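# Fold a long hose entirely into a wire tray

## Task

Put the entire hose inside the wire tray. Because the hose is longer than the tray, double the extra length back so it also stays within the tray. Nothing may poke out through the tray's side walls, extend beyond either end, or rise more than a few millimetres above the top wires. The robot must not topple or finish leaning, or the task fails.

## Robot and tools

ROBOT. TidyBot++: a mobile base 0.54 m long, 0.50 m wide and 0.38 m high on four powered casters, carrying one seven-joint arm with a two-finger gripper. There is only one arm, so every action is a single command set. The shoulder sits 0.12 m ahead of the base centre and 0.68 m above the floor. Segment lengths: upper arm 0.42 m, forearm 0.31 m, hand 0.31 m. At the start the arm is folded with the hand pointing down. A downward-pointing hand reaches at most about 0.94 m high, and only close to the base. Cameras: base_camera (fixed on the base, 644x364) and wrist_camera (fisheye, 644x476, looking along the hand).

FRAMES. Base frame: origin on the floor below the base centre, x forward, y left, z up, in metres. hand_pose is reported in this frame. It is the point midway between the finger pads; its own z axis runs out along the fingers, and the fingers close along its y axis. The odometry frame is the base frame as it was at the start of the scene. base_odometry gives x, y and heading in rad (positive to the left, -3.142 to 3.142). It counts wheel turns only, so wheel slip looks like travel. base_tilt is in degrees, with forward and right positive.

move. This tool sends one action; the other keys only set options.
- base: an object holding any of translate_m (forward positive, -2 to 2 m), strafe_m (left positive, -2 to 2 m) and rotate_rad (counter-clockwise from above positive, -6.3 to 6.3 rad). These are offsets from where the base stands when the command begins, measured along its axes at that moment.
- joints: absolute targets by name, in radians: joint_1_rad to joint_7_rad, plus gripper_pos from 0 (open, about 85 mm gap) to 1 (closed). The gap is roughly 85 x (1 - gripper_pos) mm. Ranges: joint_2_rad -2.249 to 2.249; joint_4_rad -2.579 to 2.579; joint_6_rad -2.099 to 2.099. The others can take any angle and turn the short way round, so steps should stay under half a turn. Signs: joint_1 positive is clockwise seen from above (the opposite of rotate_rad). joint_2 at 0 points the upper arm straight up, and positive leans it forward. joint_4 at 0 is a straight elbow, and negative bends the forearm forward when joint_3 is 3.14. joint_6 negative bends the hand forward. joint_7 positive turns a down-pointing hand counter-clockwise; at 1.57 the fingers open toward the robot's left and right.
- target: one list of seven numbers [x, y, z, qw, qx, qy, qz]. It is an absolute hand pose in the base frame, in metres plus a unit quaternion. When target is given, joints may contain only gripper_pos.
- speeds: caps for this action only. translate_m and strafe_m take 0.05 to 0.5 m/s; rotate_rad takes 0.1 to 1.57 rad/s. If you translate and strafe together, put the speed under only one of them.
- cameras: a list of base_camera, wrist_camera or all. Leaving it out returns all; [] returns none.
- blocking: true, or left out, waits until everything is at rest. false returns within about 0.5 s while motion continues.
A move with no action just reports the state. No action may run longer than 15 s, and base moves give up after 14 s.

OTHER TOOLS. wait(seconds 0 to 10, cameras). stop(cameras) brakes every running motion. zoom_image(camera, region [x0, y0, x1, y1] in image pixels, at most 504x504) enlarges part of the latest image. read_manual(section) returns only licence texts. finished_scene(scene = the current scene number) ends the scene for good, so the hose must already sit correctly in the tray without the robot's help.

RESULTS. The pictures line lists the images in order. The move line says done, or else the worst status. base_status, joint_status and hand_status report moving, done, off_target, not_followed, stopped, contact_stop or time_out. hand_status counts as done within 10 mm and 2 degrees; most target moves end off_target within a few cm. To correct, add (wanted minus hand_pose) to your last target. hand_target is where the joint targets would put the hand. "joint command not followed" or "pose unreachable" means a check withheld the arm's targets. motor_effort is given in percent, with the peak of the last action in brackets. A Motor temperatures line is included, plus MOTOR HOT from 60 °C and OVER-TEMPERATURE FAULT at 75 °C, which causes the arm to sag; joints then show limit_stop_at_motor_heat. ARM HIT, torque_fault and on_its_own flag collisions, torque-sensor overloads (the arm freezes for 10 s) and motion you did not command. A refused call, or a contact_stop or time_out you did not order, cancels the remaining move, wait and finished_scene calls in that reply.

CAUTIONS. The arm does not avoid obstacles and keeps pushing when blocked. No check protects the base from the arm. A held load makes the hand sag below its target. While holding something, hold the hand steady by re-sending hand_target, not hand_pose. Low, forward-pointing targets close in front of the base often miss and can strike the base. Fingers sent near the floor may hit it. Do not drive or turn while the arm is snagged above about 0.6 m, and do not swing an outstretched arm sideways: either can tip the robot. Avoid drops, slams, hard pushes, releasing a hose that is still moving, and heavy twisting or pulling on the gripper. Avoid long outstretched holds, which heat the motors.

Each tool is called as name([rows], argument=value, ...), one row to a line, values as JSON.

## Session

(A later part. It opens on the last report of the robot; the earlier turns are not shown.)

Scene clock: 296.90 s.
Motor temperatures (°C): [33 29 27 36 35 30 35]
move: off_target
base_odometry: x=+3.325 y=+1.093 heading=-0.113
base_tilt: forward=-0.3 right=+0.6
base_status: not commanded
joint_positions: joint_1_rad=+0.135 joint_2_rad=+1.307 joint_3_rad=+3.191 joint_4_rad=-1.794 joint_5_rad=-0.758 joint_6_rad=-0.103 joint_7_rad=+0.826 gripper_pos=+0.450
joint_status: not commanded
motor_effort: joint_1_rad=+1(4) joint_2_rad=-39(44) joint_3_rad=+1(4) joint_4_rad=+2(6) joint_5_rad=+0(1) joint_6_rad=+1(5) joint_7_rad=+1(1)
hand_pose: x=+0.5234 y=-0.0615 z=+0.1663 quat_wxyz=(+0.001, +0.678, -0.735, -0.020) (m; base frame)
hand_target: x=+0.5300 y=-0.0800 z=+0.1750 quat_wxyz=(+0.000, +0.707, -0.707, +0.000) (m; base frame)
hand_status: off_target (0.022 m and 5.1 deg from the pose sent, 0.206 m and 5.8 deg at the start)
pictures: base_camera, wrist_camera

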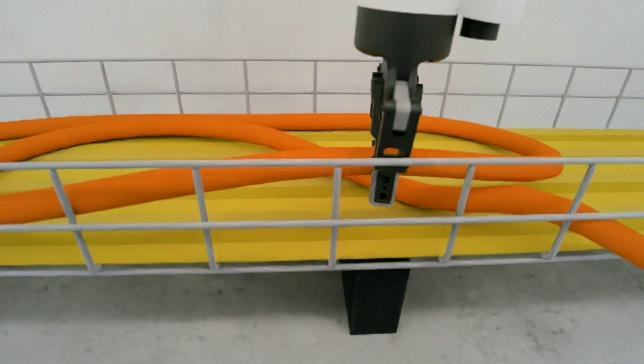

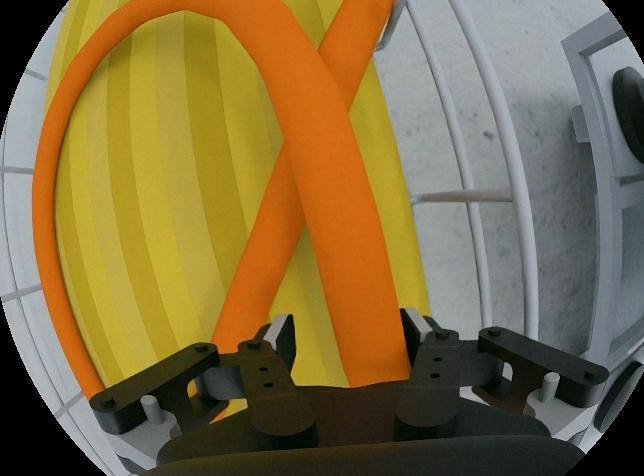

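move(joints={"gripper_pos": 0.88}, cameras=[])

move(base={"translate_m": 0.08}, speeds={"translate_m": 0.15}, target=[0.5, -0.05, 0.175, 0.299, 0.641, -0.641, -0.299])

Scene clock: 298.73 s.
Motor temperatures (°C): [33 29 27 36 35 30 35]
move: off_target
base_odometry: x=+3.325 y=+1.093 heading=-0.113
base_tilt: forward=-0.3 right=+0.5
base_status: not commanded
joint_positions: joint_1_rad=+0.138 joint_2_rad=+1.306 joint_3_rad=+3.190 joint_4_rad=-1.809 joint_5_rad=-0.751 joint_6_rad=-0.103 joint_7_rad=+0.833 gripper_pos=+0.734
joint_status: gripper_pos off_target (ended at +0.734, target +0.880)
motor_effort: joint_1_rad=+0(2) joint_2_rad=-39(40) joint_3_rad=+0(1) joint_4_rad=+3(5) joint_5_rad=-1(2) joint_6_rad=+2(2) joint_7_rad=-1(1)
hand_pose: x=+0.5144 y=-0.0610 z=+0.1667 quat_wxyz=(+0.006, +0.682, -0.731, -0.026) (m; base frame)
hand_target: x=+0.5300 y=-0.0800 z=+0.1750 quat_wxyz=(+0.000, +0.707, -0.707, +0.000) (m; base frame)
hand_status: not commanded
pictures: none
No camera images: "cameras" was empty.

Scene clock: 301.53 s.
Motor temperatures (°C): [33 29 27 36 35 30 35]
move: off_target
base_odometry: x=+3.404 y=+1.084 heading=-0.114
base_tilt: forward=-0.3 right=+0.6
base_status: done
joint_positions: joint_1_rad=+0.033 joint_2_rad=+1.736 joint_3_rad=+3.393 joint_4_rad=-0.756 joint_5_rad=-0.235 joint_6_rad=-1.564 joint_7_rad=+0.223 gripper_pos=+0.739
joint_status: not commanded
motor_effort: joint_1_rad=-3(4) joint_2_rad=-48(49) joint_3_rad=+0(4) joint_4_rad=+12(16) joint_5_rad=-1(5) joint_6_rad=-2(8) joint_7_rad=+0(2)
hand_pose: x=+0.4817 y=-0.0496 z=+0.1702 quat_wxyz=(+0.275, +0.637, -0.640, -0.332) (m; base frame)
hand_target: x=+0.5000 y=-0.0500 z=+0.1750 quat_wxyz=(+0.299, +0.641, -0.641, -0.299) (m; base frame)
hand_status: off_target (0.019 m and 4.6 deg from the pose sent, 0.020 m and 47.6 deg at the start)
pictures: base_camera, wrist_camera

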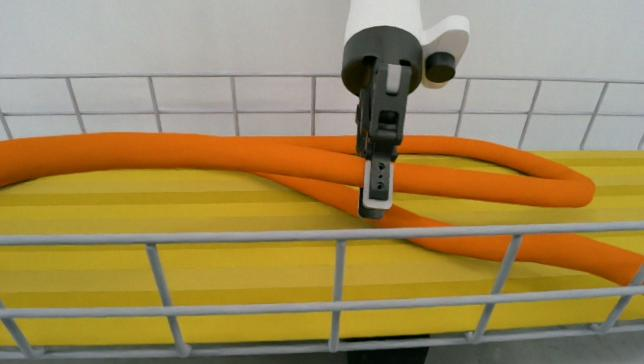

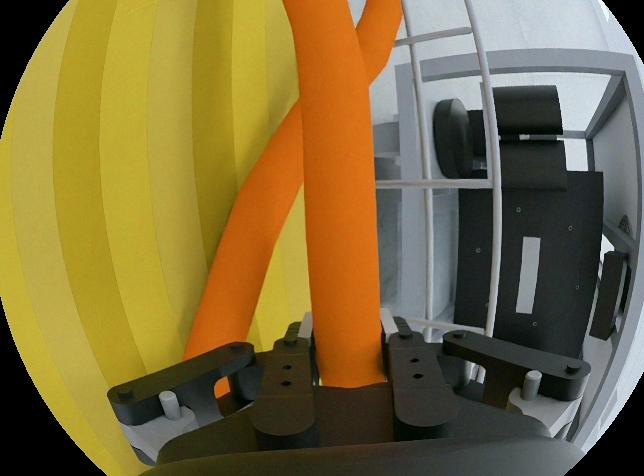

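move(target=[0.44, -0.05, 0.14, 0.299, 0.641, -0.641, -0.299])

Scene clock: 303.23 s.
Motor temperatures (°C): [33 29 27 36 35 30 35]
move: off_target
base_odometry: x=+3.404 y=+1.084 heading=-0.114
base_tilt: forward=-0.3 right=+0.5
base_status: not commanded
joint_positions: joint_1_rad=-0.010 joint_2_rad=+1.732 joint_3_rad=+3.410 joint_4_rad=-0.936 joint_5_rad=-0.234 joint_6_rad=-1.442 joint_7_rad=+0.222 gripper_pos=+0.739
joint_status: not commanded
motor_effort: joint_1_rad=+0(4) joint_2_rad=-40(48) joint_3_rad=+1(2) joint_4_rad=+6(13) joint_5_rad=+0(1) joint_6_rad=-3(4) joint_7_rad=-1(1)
hand_pose: x=+0.4284 y=-0.0499 z=+0.1562 quat_wxyz=(+0.308, +0.627, -0.634, -0.331) (m; base frame)
hand_target: x=+0.4400 y=-0.0500 z=+0.1400 quat_wxyz=(+0.299, +0.641, -0.641, -0.299) (m; base frame)
hand_status: off_target (0.020 m and 4.2 deg from the pose sent, 0.051 m and 4.6 deg at the start)
pictures: base_camera, wrist_camera

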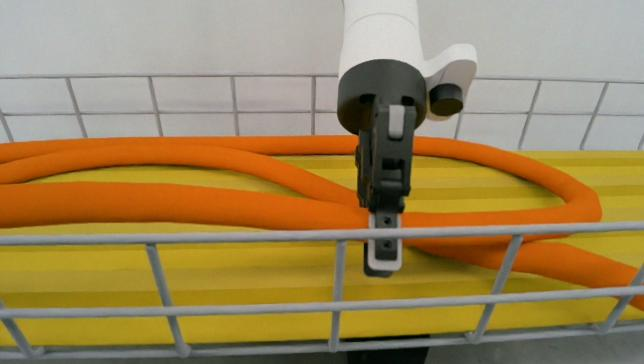

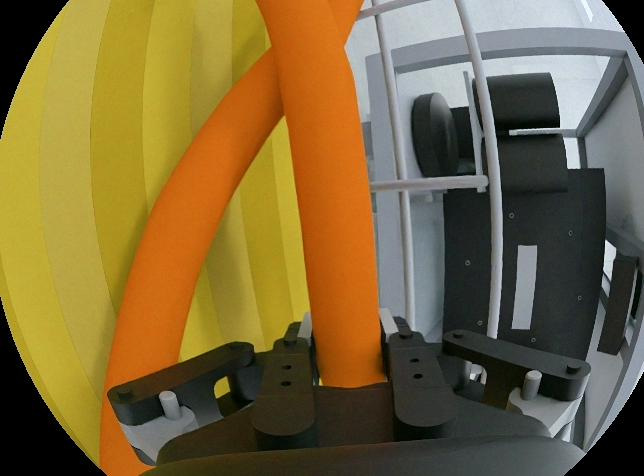

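move(target=[0.405, -0.05, 0.122, 0.299, 0.641, -0.641, -0.299])

Scene clock: 304.33 s.
Motor temperatures (°C): [33 29 27 36 35 30 35]
move: off_target
base_odometry: x=+3.404 y=+1.084 heading=-0.114
base_tilt: forward=-0.3 right=+0.6
base_status: not commanded
joint_positions: joint_1_rad=-0.029 joint_2_rad=+1.716 joint_3_rad=+3.419 joint_4_rad=-1.042 joint_5_rad=-0.234 joint_6_rad=-1.339 joint_7_rad=+0.222 gripper_pos=+0.739
joint_status: not commanded
motor_effort: joint_1_rad=+0(1) joint_2_rad=-32(39) joint_3_rad=+1(2) joint_4_rad=+2(6) joint_5_rad=+0(1) joint_6_rad=-2(4) joint_7_rad=+0(1)
hand_pose: x=+0.4075 y=-0.0553 z=+0.1483 quat_wxyz=(+0.314, +0.627, -0.639, -0.316) (m; base frame)
hand_target: x=+0.4050 y=-0.0500 z=+0.1220 quat_wxyz=(+0.299, +0.641, -0.641, -0.299) (m; base frame)
hand_status: off_target (0.027 m and 3.1 deg from the pose sent, 0.041 m and 4.2 deg at the start)
pictures: base_camera, wrist_camera

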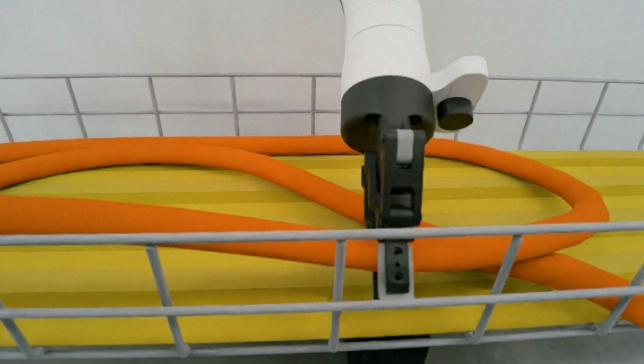

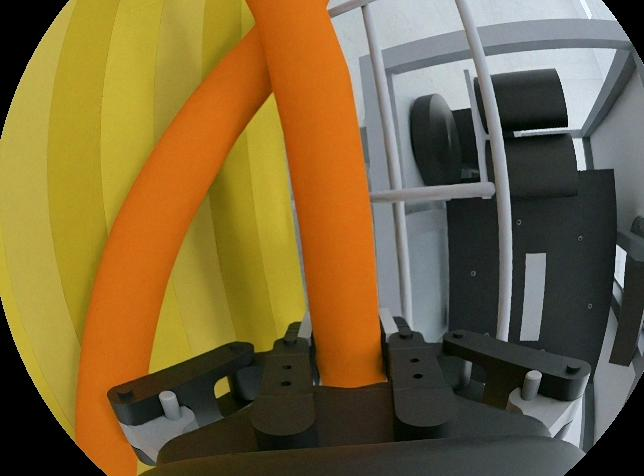

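move(joints={"gripper_pos": 0.62}, cameras=[])

move(joints={"gripper_pos": 0.45})

Scene clock: 305.17 s.
Motor temperatures (°C): [33 29 27 36 35 30 35]
move: done
base_odometry: x=+3.404 y=+1.084 heading=-0.114
base_tilt: forward=-0.3 right=+0.5
base_status: not commanded
joint_positions: joint_1_rad=-0.029 joint_2_rad=+1.720 joint_3_rad=+3.422 joint_4_rad=-1.052 joint_5_rad=-0.235 joint_6_rad=-1.332 joint_7_rad=+0.222 gripper_pos=+0.620
joint_status: all done
motor_effort: joint_1_rad=+0(1) joint_2_rad=-36(38) joint_3_rad=+2(3) joint_4_rad=+3(5) joint_5_rad=+1(1) joint_6_rad=-1(5) joint_7_rad=+1(1)
hand_pose: x=+0.4018 y=-0.0568 z=+0.1471 quat_wxyz=(+0.318, +0.625, -0.639, -0.317) (m; base frame)
hand_target: x=+0.4050 y=-0.0500 z=+0.1220 quat_wxyz=(+0.299, +0.641, -0.641, -0.299) (m; base frame)
hand_status: not commanded
pictures: none
No camera images: "cameras" was empty.

Scene clock: 305.83 s.
Motor temperatures (°C): [33 29 27 36 35 30 35]
move: done
base_odometry: x=+3.404 y=+1.084 heading=-0.114
base_tilt: forward=-0.4 right=+0.6
base_status: not commanded
joint_positions: joint_1_rad=-0.030 joint_2_rad=+1.717 joint_3_rad=+3.422 joint_4_rad=-1.052 joint_5_rad=-0.238 joint_6_rad=-1.313 joint_7_rad=+0.222 gripper_pos=+0.453
joint_status: all done
motor_effort: joint_1_rad=+0(1) joint_2_rad=-36(40) joint_3_rad=+2(3) joint_4_rad=+2(4) joint_5_rad=+1(3) joint_6_rad=-4(5) joint_7_rad=+0(1)
hand_pose: x=+0.4073 y=-0.0569 z=+0.1433 quat_wxyz=(+0.311, +0.629, -0.642, -0.309) (m; base frame)
hand_target: x=+0.4050 y=-0.0500 z=+0.1220 quat_wxyz=(+0.299, +0.641, -0.641, -0.299) (m; base frame)
hand_status: not commanded
pictures: base_camera, wrist_camera

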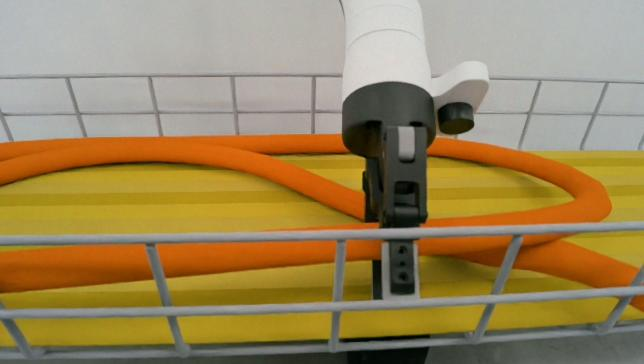

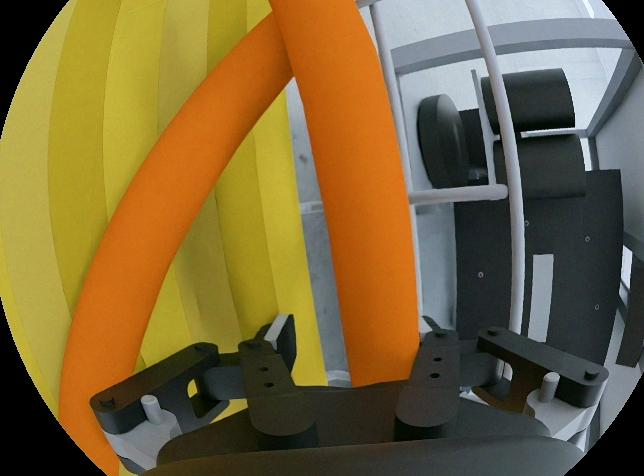

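move(target=[0.445, -0.05, 0.15, 0.299, 0.641, -0.641, -0.299])

Scene clock: 306.97 s.
Motor temperatures (°C): [33 29 27 36 35 30 35]
move: off_target
base_odometry: x=+3.404 y=+1.084 heading=-0.114
base_tilt: forward=-0.4 right=+0.5
base_status: not commanded
joint_positions: joint_1_rad=-0.030 joint_2_rad=+1.725 joint_3_rad=+3.422 joint_4_rad=-1.006 joint_5_rad=-0.238 joint_6_rad=-1.369 joint_7_rad=+0.222 gripper_pos=+0.450
joint_status: not commanded
motor_effort: joint_1_rad=-1(2) joint_2_rad=-46(46) joint_3_rad=+2(3) joint_4_rad=+8(9) joint_5_rad=+0(1) joint_6_rad=-2(4) joint_7_rad=+0(1)
hand_pose: x=+0.4145 y=-0.0531 z=+0.1485 quat_wxyz=(+0.314, +0.629, -0.636, -0.318) (m; base frame)
hand_target: x=+0.4450 y=-0.0500 z=+0.1500 quat_wxyz=(+0.299, +0.641, -0.641, -0.299) (m; base frame)
hand_status: off_target (0.031 m and 3.1 deg from the pose sent, 0.039 m and 2.3 deg at the start)
pictures: base_camera, wrist_camera

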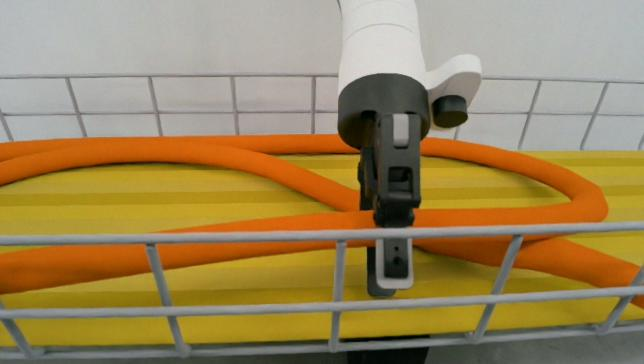

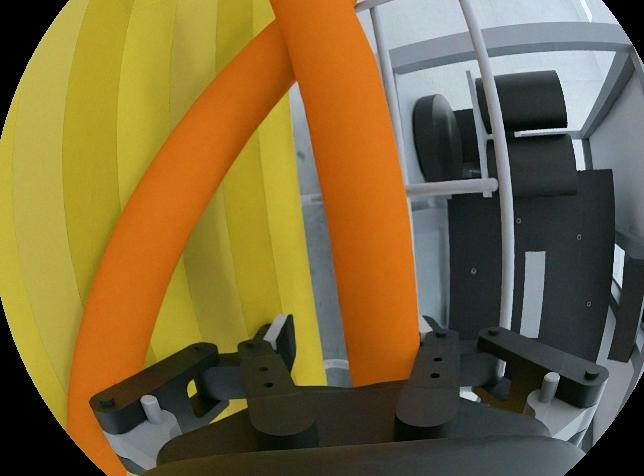

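move(target=[0.475, -0.05, 0.165, 0.299, 0.641, -0.641, -0.299])

Scene clock: 308.17 s.
Motor temperatures (°C): [33 29 27 36 35 30 35]
move: off_target
base_odometry: x=+3.404 y=+1.084 heading=-0.114
base_tilt: forward=-0.3 right=+0.6
base_status: not commanded
joint_positions: joint_1_rad=-0.030 joint_2_rad=+1.735 joint_3_rad=+3.422 joint_4_rad=-0.890 joint_5_rad=-0.238 joint_6_rad=-1.471 joint_7_rad=+0.222 gripper_pos=+0.450
joint_status: not commanded
motor_effort: joint_1_rad=-1(2) joint_2_rad=-50(50) joint_3_rad=+2(3) joint_4_rad=+11(12) joint_5_rad=+0(1) joint_6_rad=-1(2) joint_7_rad=+0(1)
hand_pose: x=+0.4436 y=-0.0458 z=+0.1584 quat_wxyz=(+0.309, +0.637, -0.628, -0.322) (m; base frame)
hand_target: x=+0.4750 y=-0.0500 z=+0.1650 quat_wxyz=(+0.299, +0.641, -0.641, -0.299) (m; base frame)
hand_status: off_target (0.032 m and 3.3 deg from the pose sent, 0.063 m and 3.1 deg at the start)
pictures: base_camera, wrist_camera

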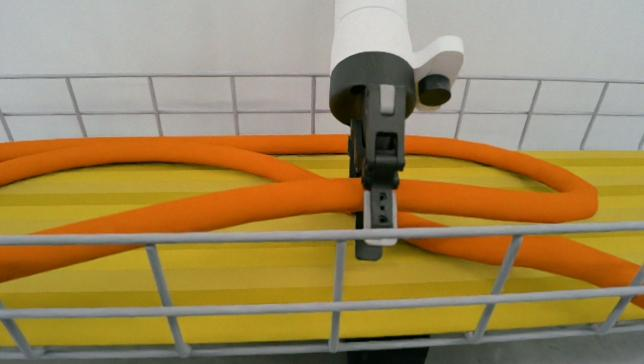

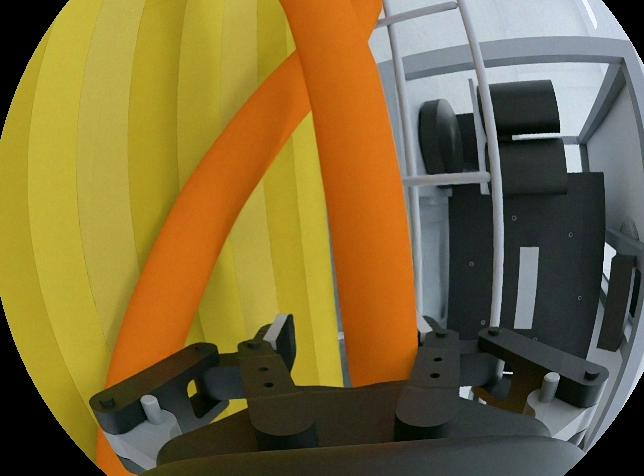

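move(joints={"gripper_pos": 0.8}, cameras=[])

move(target=[0.47, -0.07, 0.13, 0.0, 0.766, -0.643, 0.0])

Scene clock: 310.03 s.
Motor temperatures (°C): [33 29 27 36 35 30 35]
move: off_target
base_odometry: x=+3.404 y=+1.084 heading=-0.114
base_tilt: forward=-0.4 right=+0.5
base_status: not commanded
joint_positions: joint_1_rad=-0.030 joint_2_rad=+1.735 joint_3_rad=+3.422 joint_4_rad=-0.885 joint_5_rad=-0.238 joint_6_rad=-1.472 joint_7_rad=+0.222 gripper_pos=+0.768
joint_status: gripper_pos off_target (ended at +0.768, target +0.800)
motor_effort: joint_1_rad=-1(2) joint_2_rad=-50(50) joint_3_rad=+2(2) joint_4_rad=+10(11) joint_5_rad=+0(1) joint_6_rad=-2(3) joint_7_rad=-1(1)
hand_pose: x=+0.4459 y=-0.0457 z=+0.1580 quat_wxyz=(+0.307, +0.638, -0.629, -0.321) (m; base frame)
hand_target: x=+0.4750 y=-0.0500 z=+0.1650 quat_wxyz=(+0.299, +0.641, -0.641, -0.299) (m; base frame)
hand_status: not commanded
pictures: none
No camera images: "cameras" was empty.

Scene clock: 312.87 s.
Motor temperatures (°C): [33 29 27 36 35 30 35]
move: off_target
base_odometry: x=+3.404 y=+1.084 heading=-0.114
base_tilt: forward=-0.4 right=+0.6
base_status: not commanded
joint_positions: joint_1_rad=+0.251 joint_2_rad=+1.417 joint_3_rad=+3.051 joint_4_rad=-1.923 joint_5_rad=-0.440 joint_6_rad=+0.111 joint_7_rad=+0.845 gripper_pos=+0.769
joint_status: not commanded
motor_effort: joint_1_rad=+1(4) joint_2_rad=-37(50) joint_3_rad=-2(7) joint_4_rad=+2(11) joint_5_rad=+1(5) joint_6_rad=+5(11) joint_7_rad=+2(2)
hand_pose: x=+0.4425 y=-0.0412 z=+0.1309 quat_wxyz=(+0.003, +0.766, -0.641, -0.052) (m; base frame)
hand_target: x=+0.4700 y=-0.0700 z=+0.1300 quat_wxyz=(+0.000, +0.766, -0.643, +0.000) (m; base frame)
hand_status: off_target (0.040 m and 6.0 deg from the pose sent, 0.044 m and 53.5 deg at the start)
pictures: base_camera, wrist_camera

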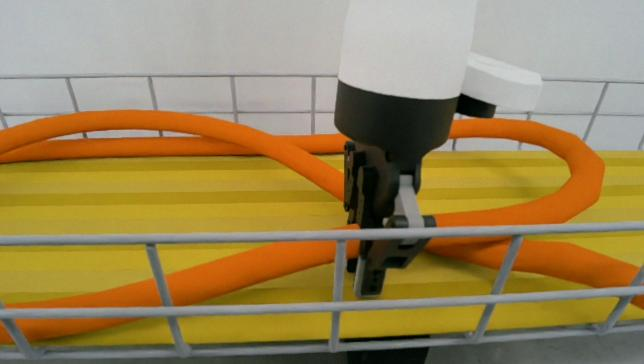

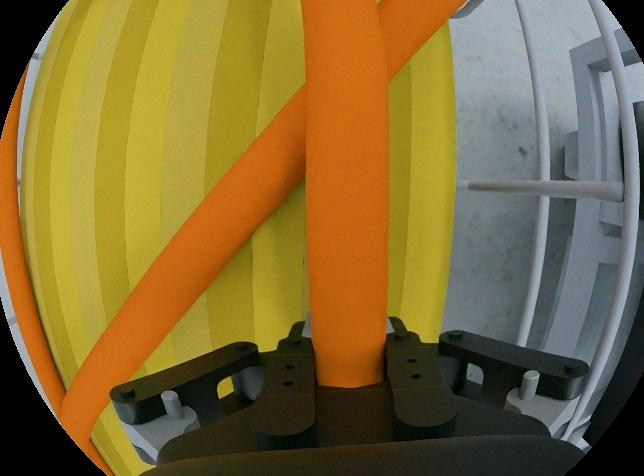

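move(joints={"gripper_pos": 0.5}, cameras=[])

move(target=[0.49, -0.19, 0.14, 0.0, 0.83867, -0.54464, 0.0])

Scene clock: 313.87 s.
Motor temperatures (°C): [33 29 27 36 35 30 35]
move: done
base_odometry: x=+3.404 y=+1.084 heading=-0.114
base_tilt: forward=-0.3 right=+0.4
base_status: not commanded
joint_positions: joint_1_rad=+0.255 joint_2_rad=+1.418 joint_3_rad=+3.051 joint_4_rad=-1.923 joint_5_rad=-0.440 joint_6_rad=+0.133 joint_7_rad=+0.854 gripper_pos=+0.500
joint_status: all done
motor_effort: joint_1_rad=+0(1) joint_2_rad=-37(40) joint_3_rad=-3(4) joint_4_rad=+1(2) joint_5_rad=+0(1) joint_6_rad=+3(5) joint_7_rad=+1(2)
hand_pose: x=+0.4465 y=-0.0462 z=+0.1299 quat_wxyz=(+0.003, +0.768, -0.639, -0.042) (m; base frame)
hand_target: x=+0.4700 y=-0.0700 z=+0.1300 quat_wxyz=(+0.000, +0.766, -0.643, +0.000) (m; base frame)
hand_status: not commanded
pictures: none
No camera images: "cameras" was empty.

Scene clock: 315.37 s.
Motor temperatures (°C): [33 29 27 36 35 30 35]
move: off_target
base_odometry: x=+3.404 y=+1.084 heading=-0.114
base_tilt: forward=-0.4 right=+0.5
base_status: not commanded
joint_positions: joint_1_rad=+0.454 joint_2_rad=+1.401 joint_3_rad=+3.133 joint_4_rad=-1.810 joint_5_rad=-0.390 joint_6_rad=+0.005 joint_7_rad=+1.175 gripper_pos=+0.500
joint_status: not commanded
motor_effort: joint_1_rad=-1(4) joint_2_rad=-40(41) joint_3_rad=-2(3) joint_4_rad=+4(6) joint_5_rad=+0(1) joint_6_rad=+4(6) joint_7_rad=+0(2)
hand_pose: x=+0.4566 y=-0.1584 z=+0.1289 quat_wxyz=(+0.002, +0.814, -0.580, -0.032) (m; base frame)
hand_target: x=+0.4900 y=-0.1900 z=+0.1400 quat_wxyz=(+0.000, +0.839, -0.545, +0.000) (m; base frame)
hand_status: off_target (0.047 m and 6.2 deg from the pose sent, 0.151 m and 14.4 deg at the start)
pictures: base_camera, wrist_camera

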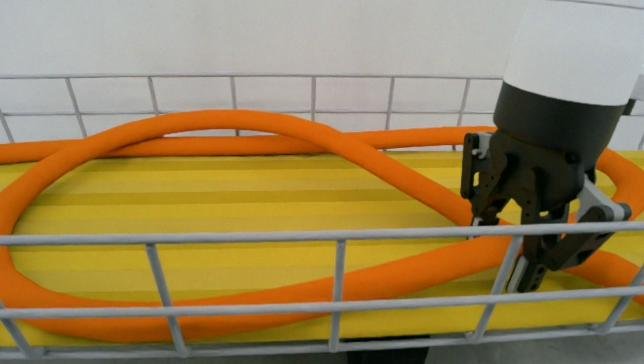

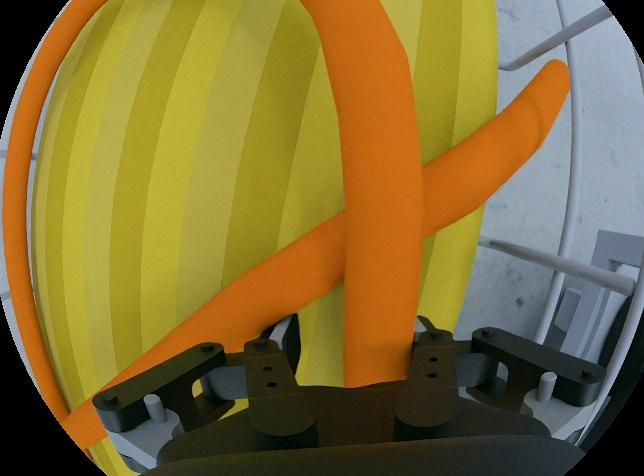

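move(target=[0.52, -0.27, 0.15, 0.0, 0.92388, -0.38268, 0.0])

Scene clock: 317.07 s.
Motor temperatures (°C): [33 29 27 36 35 30 35]
move: off_target
base_odometry: x=+3.404 y=+1.084 heading=-0.114
base_tilt: forward=-0.3 right=+0.6
base_status: not commanded
joint_positions: joint_1_rad=+0.565 joint_2_rad=+1.402 joint_3_rad=+3.181 joint_4_rad=-1.626 joint_5_rad=-0.206 joint_6_rad=-0.230 joint_7_rad=+1.453 gripper_pos=+0.500
joint_status: not commanded
motor_effort: joint_1_rad=-3(4) joint_2_rad=-49(49) joint_3_rad=-3(4) joint_4_rad=+11(12) joint_5_rad=+0(1) joint_6_rad=+7(8) joint_7_rad=+1(2)
hand_pose: x=+0.4663 y=-0.2295 z=+0.1306 quat_wxyz=(-0.011, +0.900, -0.432, -0.055) (m; base frame)
hand_target: x=+0.5200 y=-0.2700 z=+0.1500 quat_wxyz=(+0.000, +0.924, -0.383, +0.000) (m; base frame)
hand_status: off_target (0.070 m and 8.9 deg from the pose sent, 0.130 m and 26.2 deg at the start)
pictures: base_camera, wrist_camera

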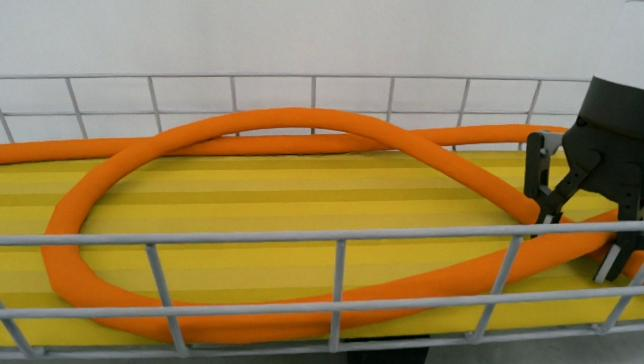

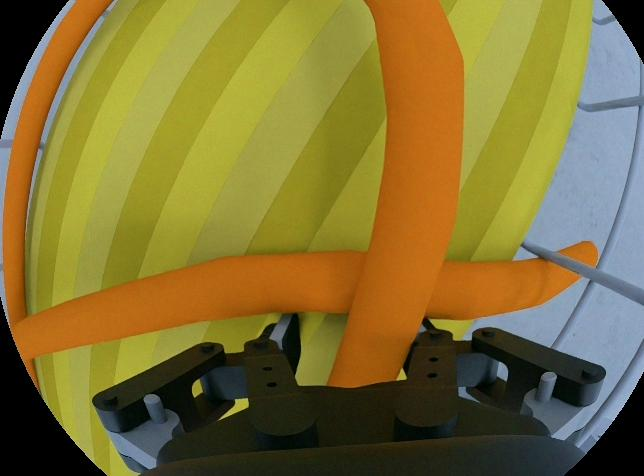

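move(target=[0.57, -0.34, 0.155, 0.0, 0.9848, -0.17365, 0.0])

Scene clock: 319.00 s.
Motor temperatures (°C): [33 29 27 36 35 30 35]
move: off_target
base_odometry: x=+3.404 y=+1.084 heading=-0.114
base_tilt: forward=-0.4 right=+0.6
base_status: not commanded
joint_positions: joint_1_rad=+0.627 joint_2_rad=+1.458 joint_3_rad=+3.152 joint_4_rad=-1.368 joint_5_rad=-0.063 joint_6_rad=-0.588 joint_7_rad=+1.791 gripper_pos=+0.500
joint_status: not commanded
motor_effort: joint_1_rad=-1(3) joint_2_rad=-54(54) joint_3_rad=-1(4) joint_4_rad=+25(26) joint_5_rad=+2(2) joint_6_rad=+18(18) joint_7_rad=+3(4)
hand_pose: x=+0.4729 y=-0.2487 z=+0.1305 quat_wxyz=(-0.064, +0.964, -0.229, -0.120) (m; base frame)
hand_target: x=+0.5700 y=-0.3400 z=+0.1550 quat_wxyz=(+0.000, +0.985, -0.174, +0.000) (m; base frame)
hand_status: off_target (0.136 m and 17.0 deg from the pose sent, 0.154 m and 31.9 deg at the start)
pictures: base_camera, wrist_camera

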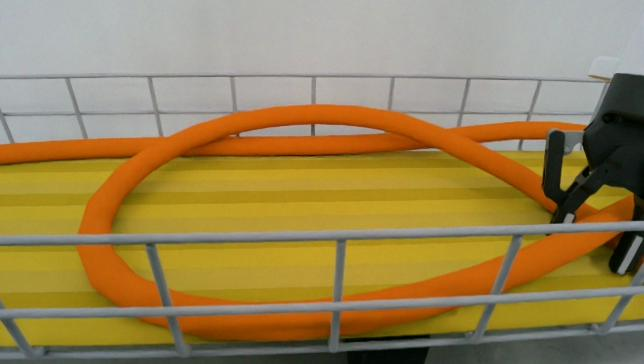

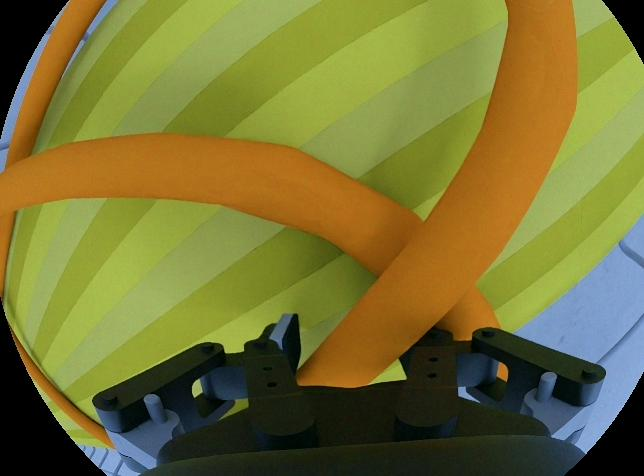

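move(base={"strafe_m": -0.2}, speeds={"strafe_m": 0.15}, target=[0.51, -0.17, 0.15, 0.0, 0.866, -0.5, 0.0])

Scene clock: 321.30 s.
Motor temperatures (°C): [33 29 27 36 35 30 35]
move: off_target
base_odometry: x=+3.382 y=+0.885 heading=-0.113
base_tilt: forward=-0.4 right=+0.6
base_status: done
joint_positions: joint_1_rad=+0.376 joint_2_rad=+1.408 joint_3_rad=+3.073 joint_4_rad=-1.776 joint_5_rad=-0.308 joint_6_rad=-0.190 joint_7_rad=+1.311 gripper_pos=+0.500
joint_status: not commanded
motor_effort: joint_1_rad=+9(10) joint_2_rad=-46(55) joint_3_rad=+12(14) joint_4_rad=+7(27) joint_5_rad=+3(4) joint_6_rad=+9(19) joint_7_rad=+2(4)
hand_pose: x=+0.4503 y=-0.0664 z=+0.1364 quat_wxyz=(-0.051, +0.887, -0.443, -0.117) (m; base frame)
hand_target: x=+0.5100 y=-0.1700 z=+0.1500 quat_wxyz=(+0.000, +0.866, -0.500, +0.000) (m; base frame)
hand_status: off_target (0.120 m and 16.2 deg from the pose sent, 0.089 m and 36.7 deg at the start)
pictures: base_camera, wrist_camera

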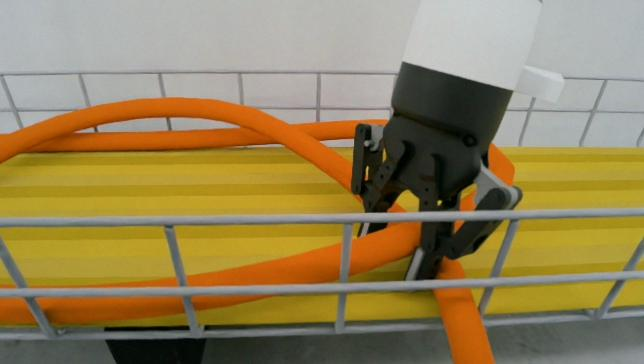

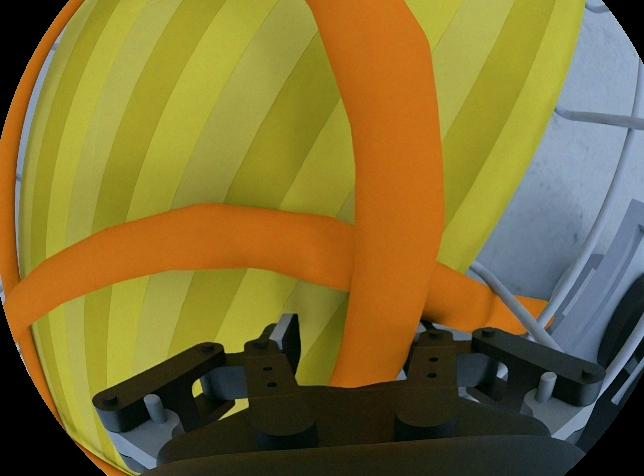

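move(target=[0.5, -0.12, 0.17, 0.0, 0.866, -0.5, 0.0])

Scene clock: 322.73 s.
Motor temperatures (°C): [33 30 27 36 35 30 35]
move: off_target
base_odometry: x=+3.382 y=+0.885 heading=-0.113
base_tilt: forward=-0.3 right=+0.6
base_status: not commanded
joint_positions: joint_1_rad=+0.319 joint_2_rad=+1.334 joint_3_rad=+3.134 joint_4_rad=-1.876 joint_5_rad=-0.317 joint_6_rad=-0.052 joint_7_rad=+1.253 gripper_pos=+0.500
joint_status: not commanded
motor_effort: joint_1_rad=+0(9) joint_2_rad=-40(46) joint_3_rad=-2(12) joint_4_rad=+3(9) joint_5_rad=+0(3) joint_6_rad=+2(9) joint_7_rad=+0(2)
hand_pose: x=+0.4562 y=-0.0997 z=+0.1581 quat_wxyz=(-0.002, +0.887, -0.457, -0.060) (m; base frame)
hand_target: x=+0.5000 y=-0.1200 z=+0.1700 quat_wxyz=(+0.000, +0.866, -0.500, +0.000) (m; base frame)
hand_status: off_target (0.050 m and 8.8 deg from the pose sent, 0.080 m and 16.2 deg at the start)
pictures: base_camera, wrist_camera

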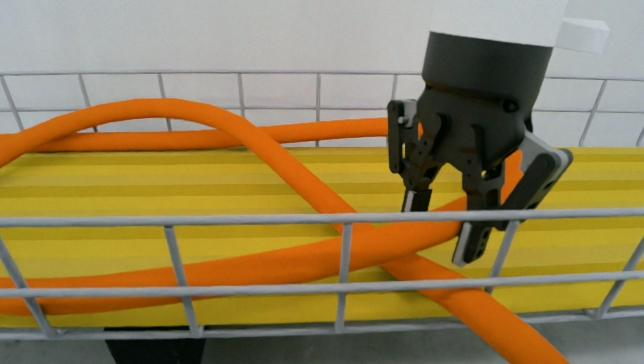

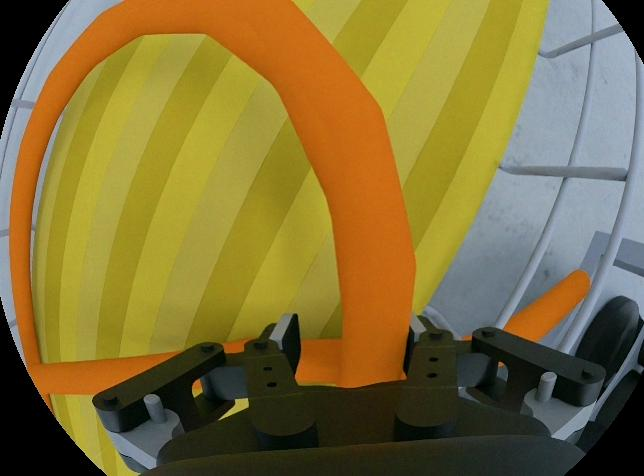

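move(target=[0.53, -0.19, 0.16, 0.0, 0.9063, -0.4226, 0.0])

Scene clock: 324.03 s.
Motor temperatures (°C): [33 30 27 36 35 30 35]
move: off_target
base_odometry: x=+3.382 y=+0.885 heading=-0.113
base_tilt: forward=-0.4 right=+0.5
base_status: not commanded
joint_positions: joint_1_rad=+0.404 joint_2_rad=+1.339 joint_3_rad=+3.185 joint_4_rad=-1.730 joint_5_rad=-0.293 joint_6_rad=-0.124 joint_7_rad=+1.316 gripper_pos=+0.500
joint_status: not commanded
motor_effort: joint_1_rad=-3(4) joint_2_rad=-45(45) joint_3_rad=-4(5) joint_4_rad=+7(8) joint_5_rad=-1(1) joint_6_rad=+4(5) joint_7_rad=+0(2)
hand_pose: x=+0.4980 y=-0.1778 z=+0.1536 quat_wxyz=(+0.005, +0.886, -0.463, -0.022) (m; base frame)
hand_target: x=+0.5300 y=-0.1900 z=+0.1600 quat_wxyz=(+0.000, +0.906, -0.423, +0.000) (m; base frame)
hand_status: off_target (0.035 m and 5.8 deg from the pose sent, 0.117 m and 8.2 deg at the start)
pictures: base_camera, wrist_camera

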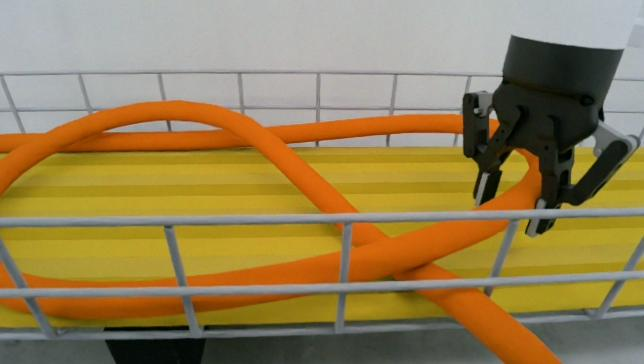

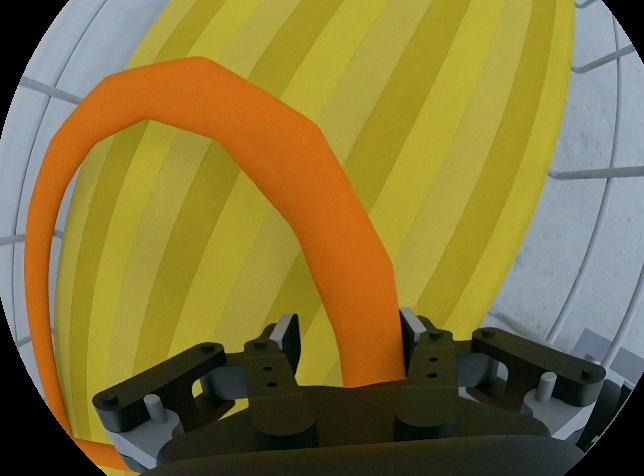

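move(target=[0.6, -0.24, 0.155, 0.0, 0.9763, -0.2164, 0.0])

Scene clock: 326.13 s.
Motor temperatures (°C): [33 30 27 36 35 30 35]
move: off_target
base_odometry: x=+3.382 y=+0.885 heading=-0.113
base_tilt: forward=-0.3 right=+0.6
base_status: not commanded
joint_positions: joint_1_rad=+0.466 joint_2_rad=+1.407 joint_3_rad=+3.193 joint_4_rad=-1.372 joint_5_rad=-0.101 joint_6_rad=-0.384 joint_7_rad=+1.593 gripper_pos=+0.500
joint_status: not commanded
motor_effort: joint_1_rad=-3(8) joint_2_rad=-46(51) joint_3_rad=-4(9) joint_4_rad=+8(14) joint_5_rad=-1(2) joint_6_rad=+1(7) joint_7_rad=+1(2)
hand_pose: x=+0.5758 y=-0.2504 z=+0.1450 quat_wxyz=(+0.004, +0.963, -0.270, -0.011) (m; base frame)
hand_target: x=+0.6000 y=-0.2400 z=+0.1550 quat_wxyz=(+0.000, +0.976, -0.216, +0.000) (m; base frame)
hand_status: off_target (0.028 m and 6.4 deg from the pose sent, 0.119 m and 30.2 deg at the start)
pictures: base_camera, wrist_camera

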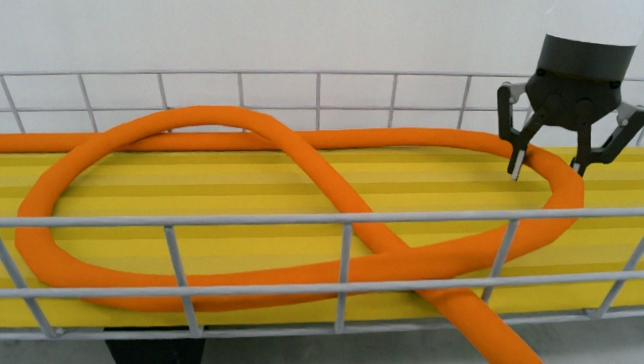

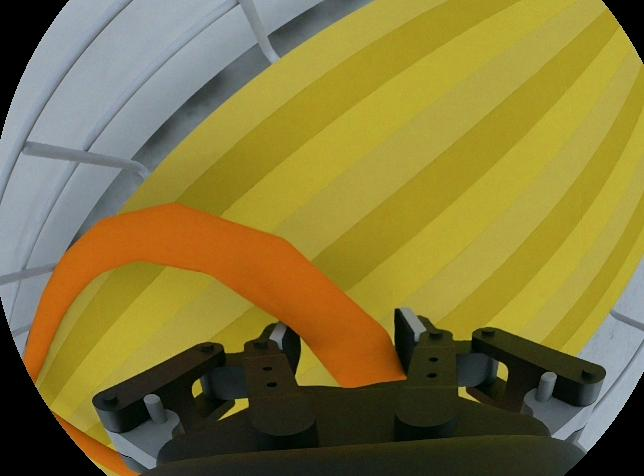

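move(joints={"gripper_pos": 0.1}, cameras=[])

move(target=[0.6, -0.25, 0.23, 0.0, 0.9763, -0.2164, 0.0])

Scene clock: 327.17 s.
Motor temperatures (°C): [33 30 27 36 35 30 35]
move: done
base_odometry: x=+3.382 y=+0.885 heading=-0.113
base_tilt: forward=-0.3 right=+0.5
base_status: not commanded
joint_positions: joint_1_rad=+0.466 joint_2_rad=+1.407 joint_3_rad=+3.177 joint_4_rad=-1.364 joint_5_rad=-0.100 joint_6_rad=-0.384 joint_7_rad=+1.593 gripper_pos=+0.100
joint_status: all done
motor_effort: joint_1_rad=+1(3) joint_2_rad=-44(46) joint_3_rad=-1(3) joint_4_rad=+6(8) joint_5_rad=+0(1) joint_6_rad=+0(1) joint_7_rad=+1(1)
hand_pose: x=+0.5847 y=-0.2440 z=+0.1461 quat_wxyz=(-0.002, +0.963, -0.268, -0.005) (m; base frame)
hand_target: x=+0.6000 y=-0.2400 z=+0.1550 quat_wxyz=(+0.000, +0.976, -0.216, +0.000) (m; base frame)
hand_status: not commanded
pictures: none
No camera images: "cameras" was empty.

Scene clock: 328.53 s.
Motor temperatures (°C): [33 30 27 36 35 30 35]
move: off_target
base_odometry: x=+3.382 y=+0.885 heading=-0.113
base_tilt: forward=-0.4 right=+0.6
base_status: not commanded
joint_positions: joint_1_rad=+0.466 joint_2_rad=+1.231 joint_3_rad=+3.177 joint_4_rad=-1.410 joint_5_rad=-0.100 joint_6_rad=-0.425 joint_7_rad=+1.614 gripper_pos=+0.100
joint_status: not commanded
motor_effort: joint_1_rad=-1(1) joint_2_rad=-45(48) joint_3_rad=-1(1) joint_4_rad=+8(10) joint_5_rad=+0(1) joint_6_rad=+1(1) joint_7_rad=+1(1)
hand_pose: x=+0.6262 y=-0.2634 z=+0.2354 quat_wxyz=(+0.004, +0.965, -0.258, +0.038) (m; base frame)
hand_target: x=+0.6000 y=-0.2500 z=+0.2300 quat_wxyz=(+0.000, +0.976, -0.216, +0.000) (m; base frame)
hand_status: off_target (0.030 m and 6.6 deg from the pose sent, 0.086 m and 6.1 deg at the start)
pictures: base_camera, wrist_camera

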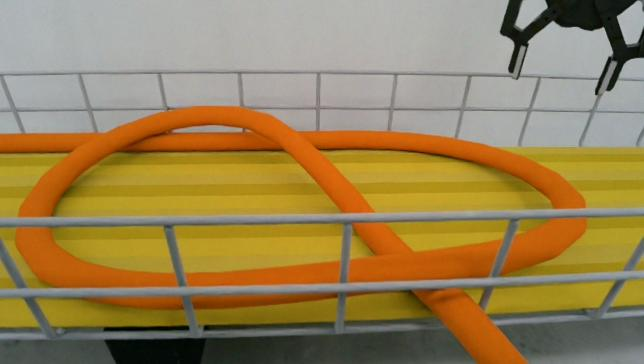

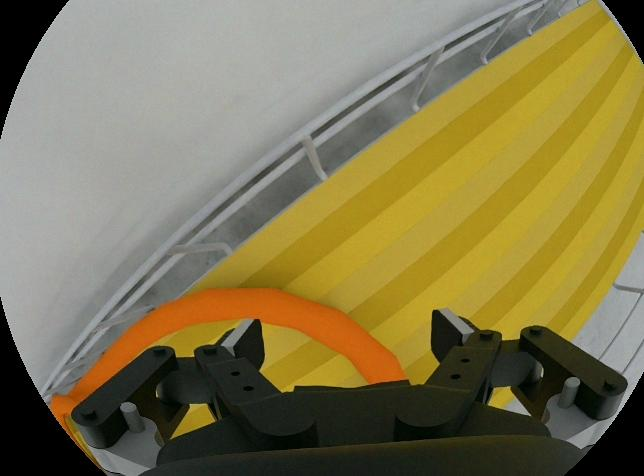

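zoom_image(camera="base_camera", region=[340, 164, 640, 364])

Scaled by 1.680.

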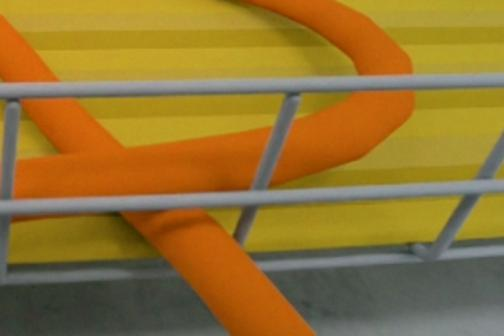

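move(target=[0.42, -0.1, 0.5, 0.0, 1.0, 0.0, 0.0])

Scene clock: 332.17 s.
Motor temperatures (°C): [33 30 26 36 35 30 35]
move: off_target
base_odometry: x=+3.382 y=+0.885 heading=-0.113
base_tilt: forward=-0.4 right=+0.6
base_status: not commanded
joint_positions: joint_1_rad=+0.330 joint_2_rad=+0.372 joint_3_rad=+3.177 joint_4_rad=-2.195 joint_5_rad=-0.066 joint_6_rad=-0.515 joint_7_rad=+1.856 gripper_pos=+0.100
joint_status: not commanded
motor_effort: joint_1_rad=+0(2) joint_2_rad=-24(47) joint_3_rad=-1(2) joint_4_rad=+8(11) joint_5_rad=+0(1) joint_6_rad=+1(1) joint_7_rad=+0(1)
hand_pose: x=+0.4429 y=-0.1134 z=+0.4992 quat_wxyz=(+0.000, +0.997, -0.067, +0.032) (m; base frame)
hand_target: x=+0.4200 y=-0.1000 z=+0.5000 quat_wxyz=(+0.000, +1.000, +0.000, +0.000) (m; base frame)
hand_status: off_target (0.027 m and 8.5 deg from the pose sent, 0.373 m and 30.3 deg at the start)
pictures: base_camera, wrist_camera

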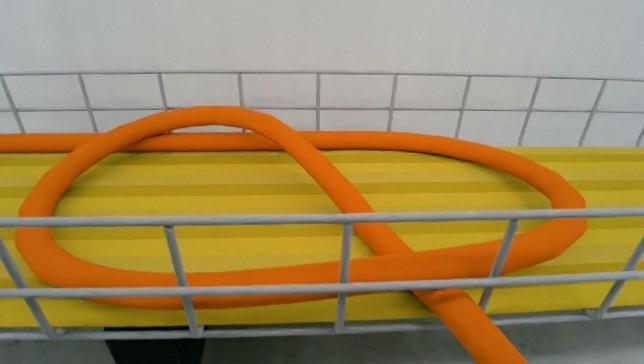

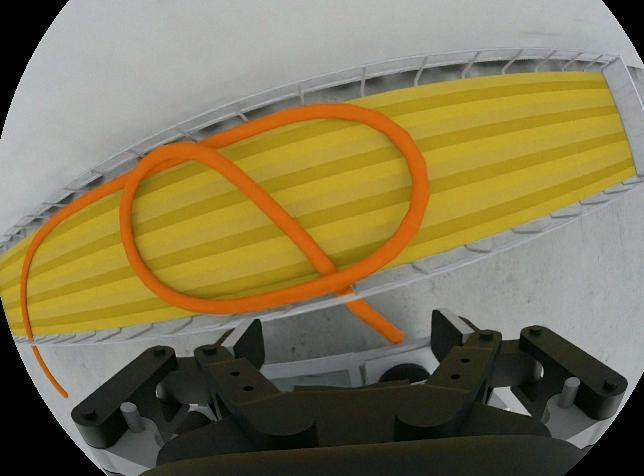

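move(target=[0.53, -0.04, 0.26, 0.0, 0.9563, 0.2924, 0.0], joints={"gripper_pos": 0.2})

Scene clock: 334.93 s.
Motor temperatures (°C): [33 30 26 36 35 30 35]
move: off_target
base_odometry: x=+3.382 y=+0.885 heading=-0.113
base_tilt: forward=-0.4 right=+0.6
base_status: not commanded
joint_positions: joint_1_rad=+0.165 joint_2_rad=+1.059 joint_3_rad=+3.100 joint_4_rad=-1.951 joint_5_rad=+0.289 joint_6_rad=-0.206 joint_7_rad=+1.883 gripper_pos=+0.200
joint_status: all done
motor_effort: joint_1_rad=+0(1) joint_2_rad=-36(37) joint_3_rad=-2(2) joint_4_rad=+2(9) joint_5_rad=+0(1) joint_6_rad=+0(1) joint_7_rad=+1(1)
hand_pose: x=+0.5025 y=-0.0575 z=+0.2665 quat_wxyz=(-0.001, +0.974, +0.225, -0.034) (m; base frame)
hand_target: x=+0.5300 y=-0.0400 z=+0.2600 quat_wxyz=(+0.000, +0.956, +0.292, +0.000) (m; base frame)
hand_status: off_target (0.033 m and 8.8 deg from the pose sent, 0.265 m and 41.8 deg at the start)
pictures: base_camera, wrist_camera

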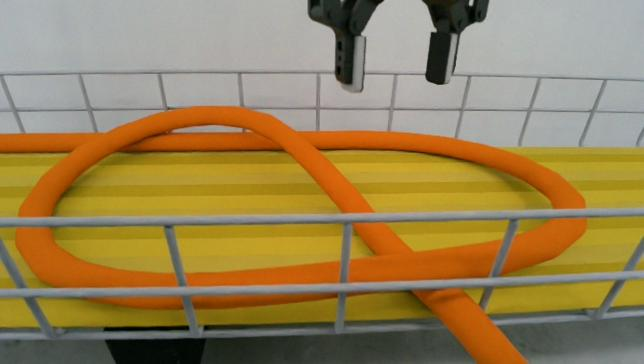

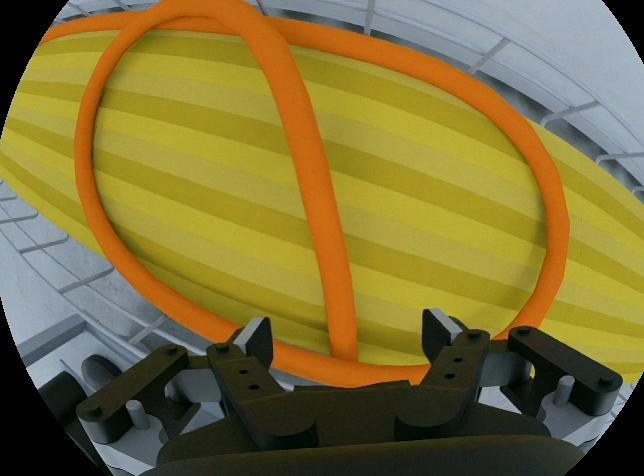

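move(target=[0.54, -0.025, 0.128, 0.0, 0.9483, 0.3173, 0.0])

Scene clock: 336.57 s.
Motor temperatures (°C): [33 30 26 36 35 30 35]
move: off_target
base_odometry: x=+3.382 y=+0.885 heading=-0.113
base_tilt: forward=-0.3 right=+0.6
base_status: not commanded
joint_positions: joint_1_rad=+0.094 joint_2_rad=+1.388 joint_3_rad=+3.119 joint_4_rad=-1.741 joint_5_rad=+0.307 joint_6_rad=-0.083 joint_7_rad=+1.884 gripper_pos=+0.200
joint_status: not commanded
motor_effort: joint_1_rad=-1(1) joint_2_rad=-38(40) joint_3_rad=-2(2) joint_4_rad=-1(3) joint_5_rad=+0(1) joint_6_rad=+0(0) joint_7_rad=+2(2)
hand_pose: x=+0.5151 y=-0.0297 z=+0.1338 quat_wxyz=(-0.010, +0.964, +0.262, -0.031) (m; base frame)
hand_target: x=+0.5400 y=-0.0250 z=+0.1280 quat_wxyz=(+0.000, +0.948, +0.317, +0.000) (m; base frame)
hand_status: off_target (0.026 m and 7.6 deg from the pose sent, 0.147 m and 11.6 deg at the start)
pictures: base_camera, wrist_camera

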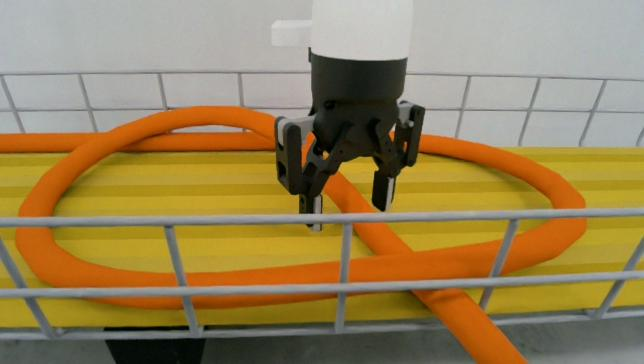

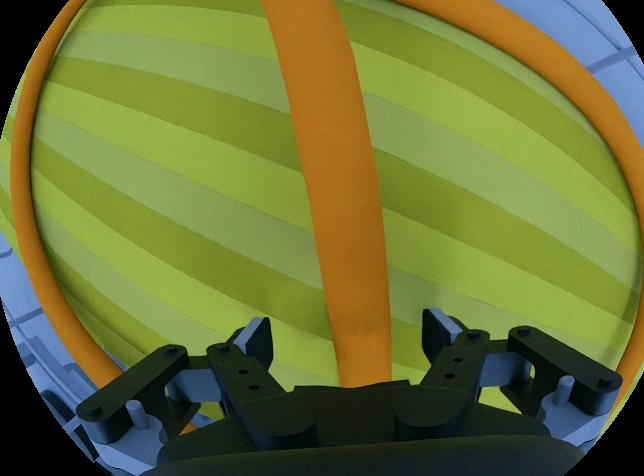

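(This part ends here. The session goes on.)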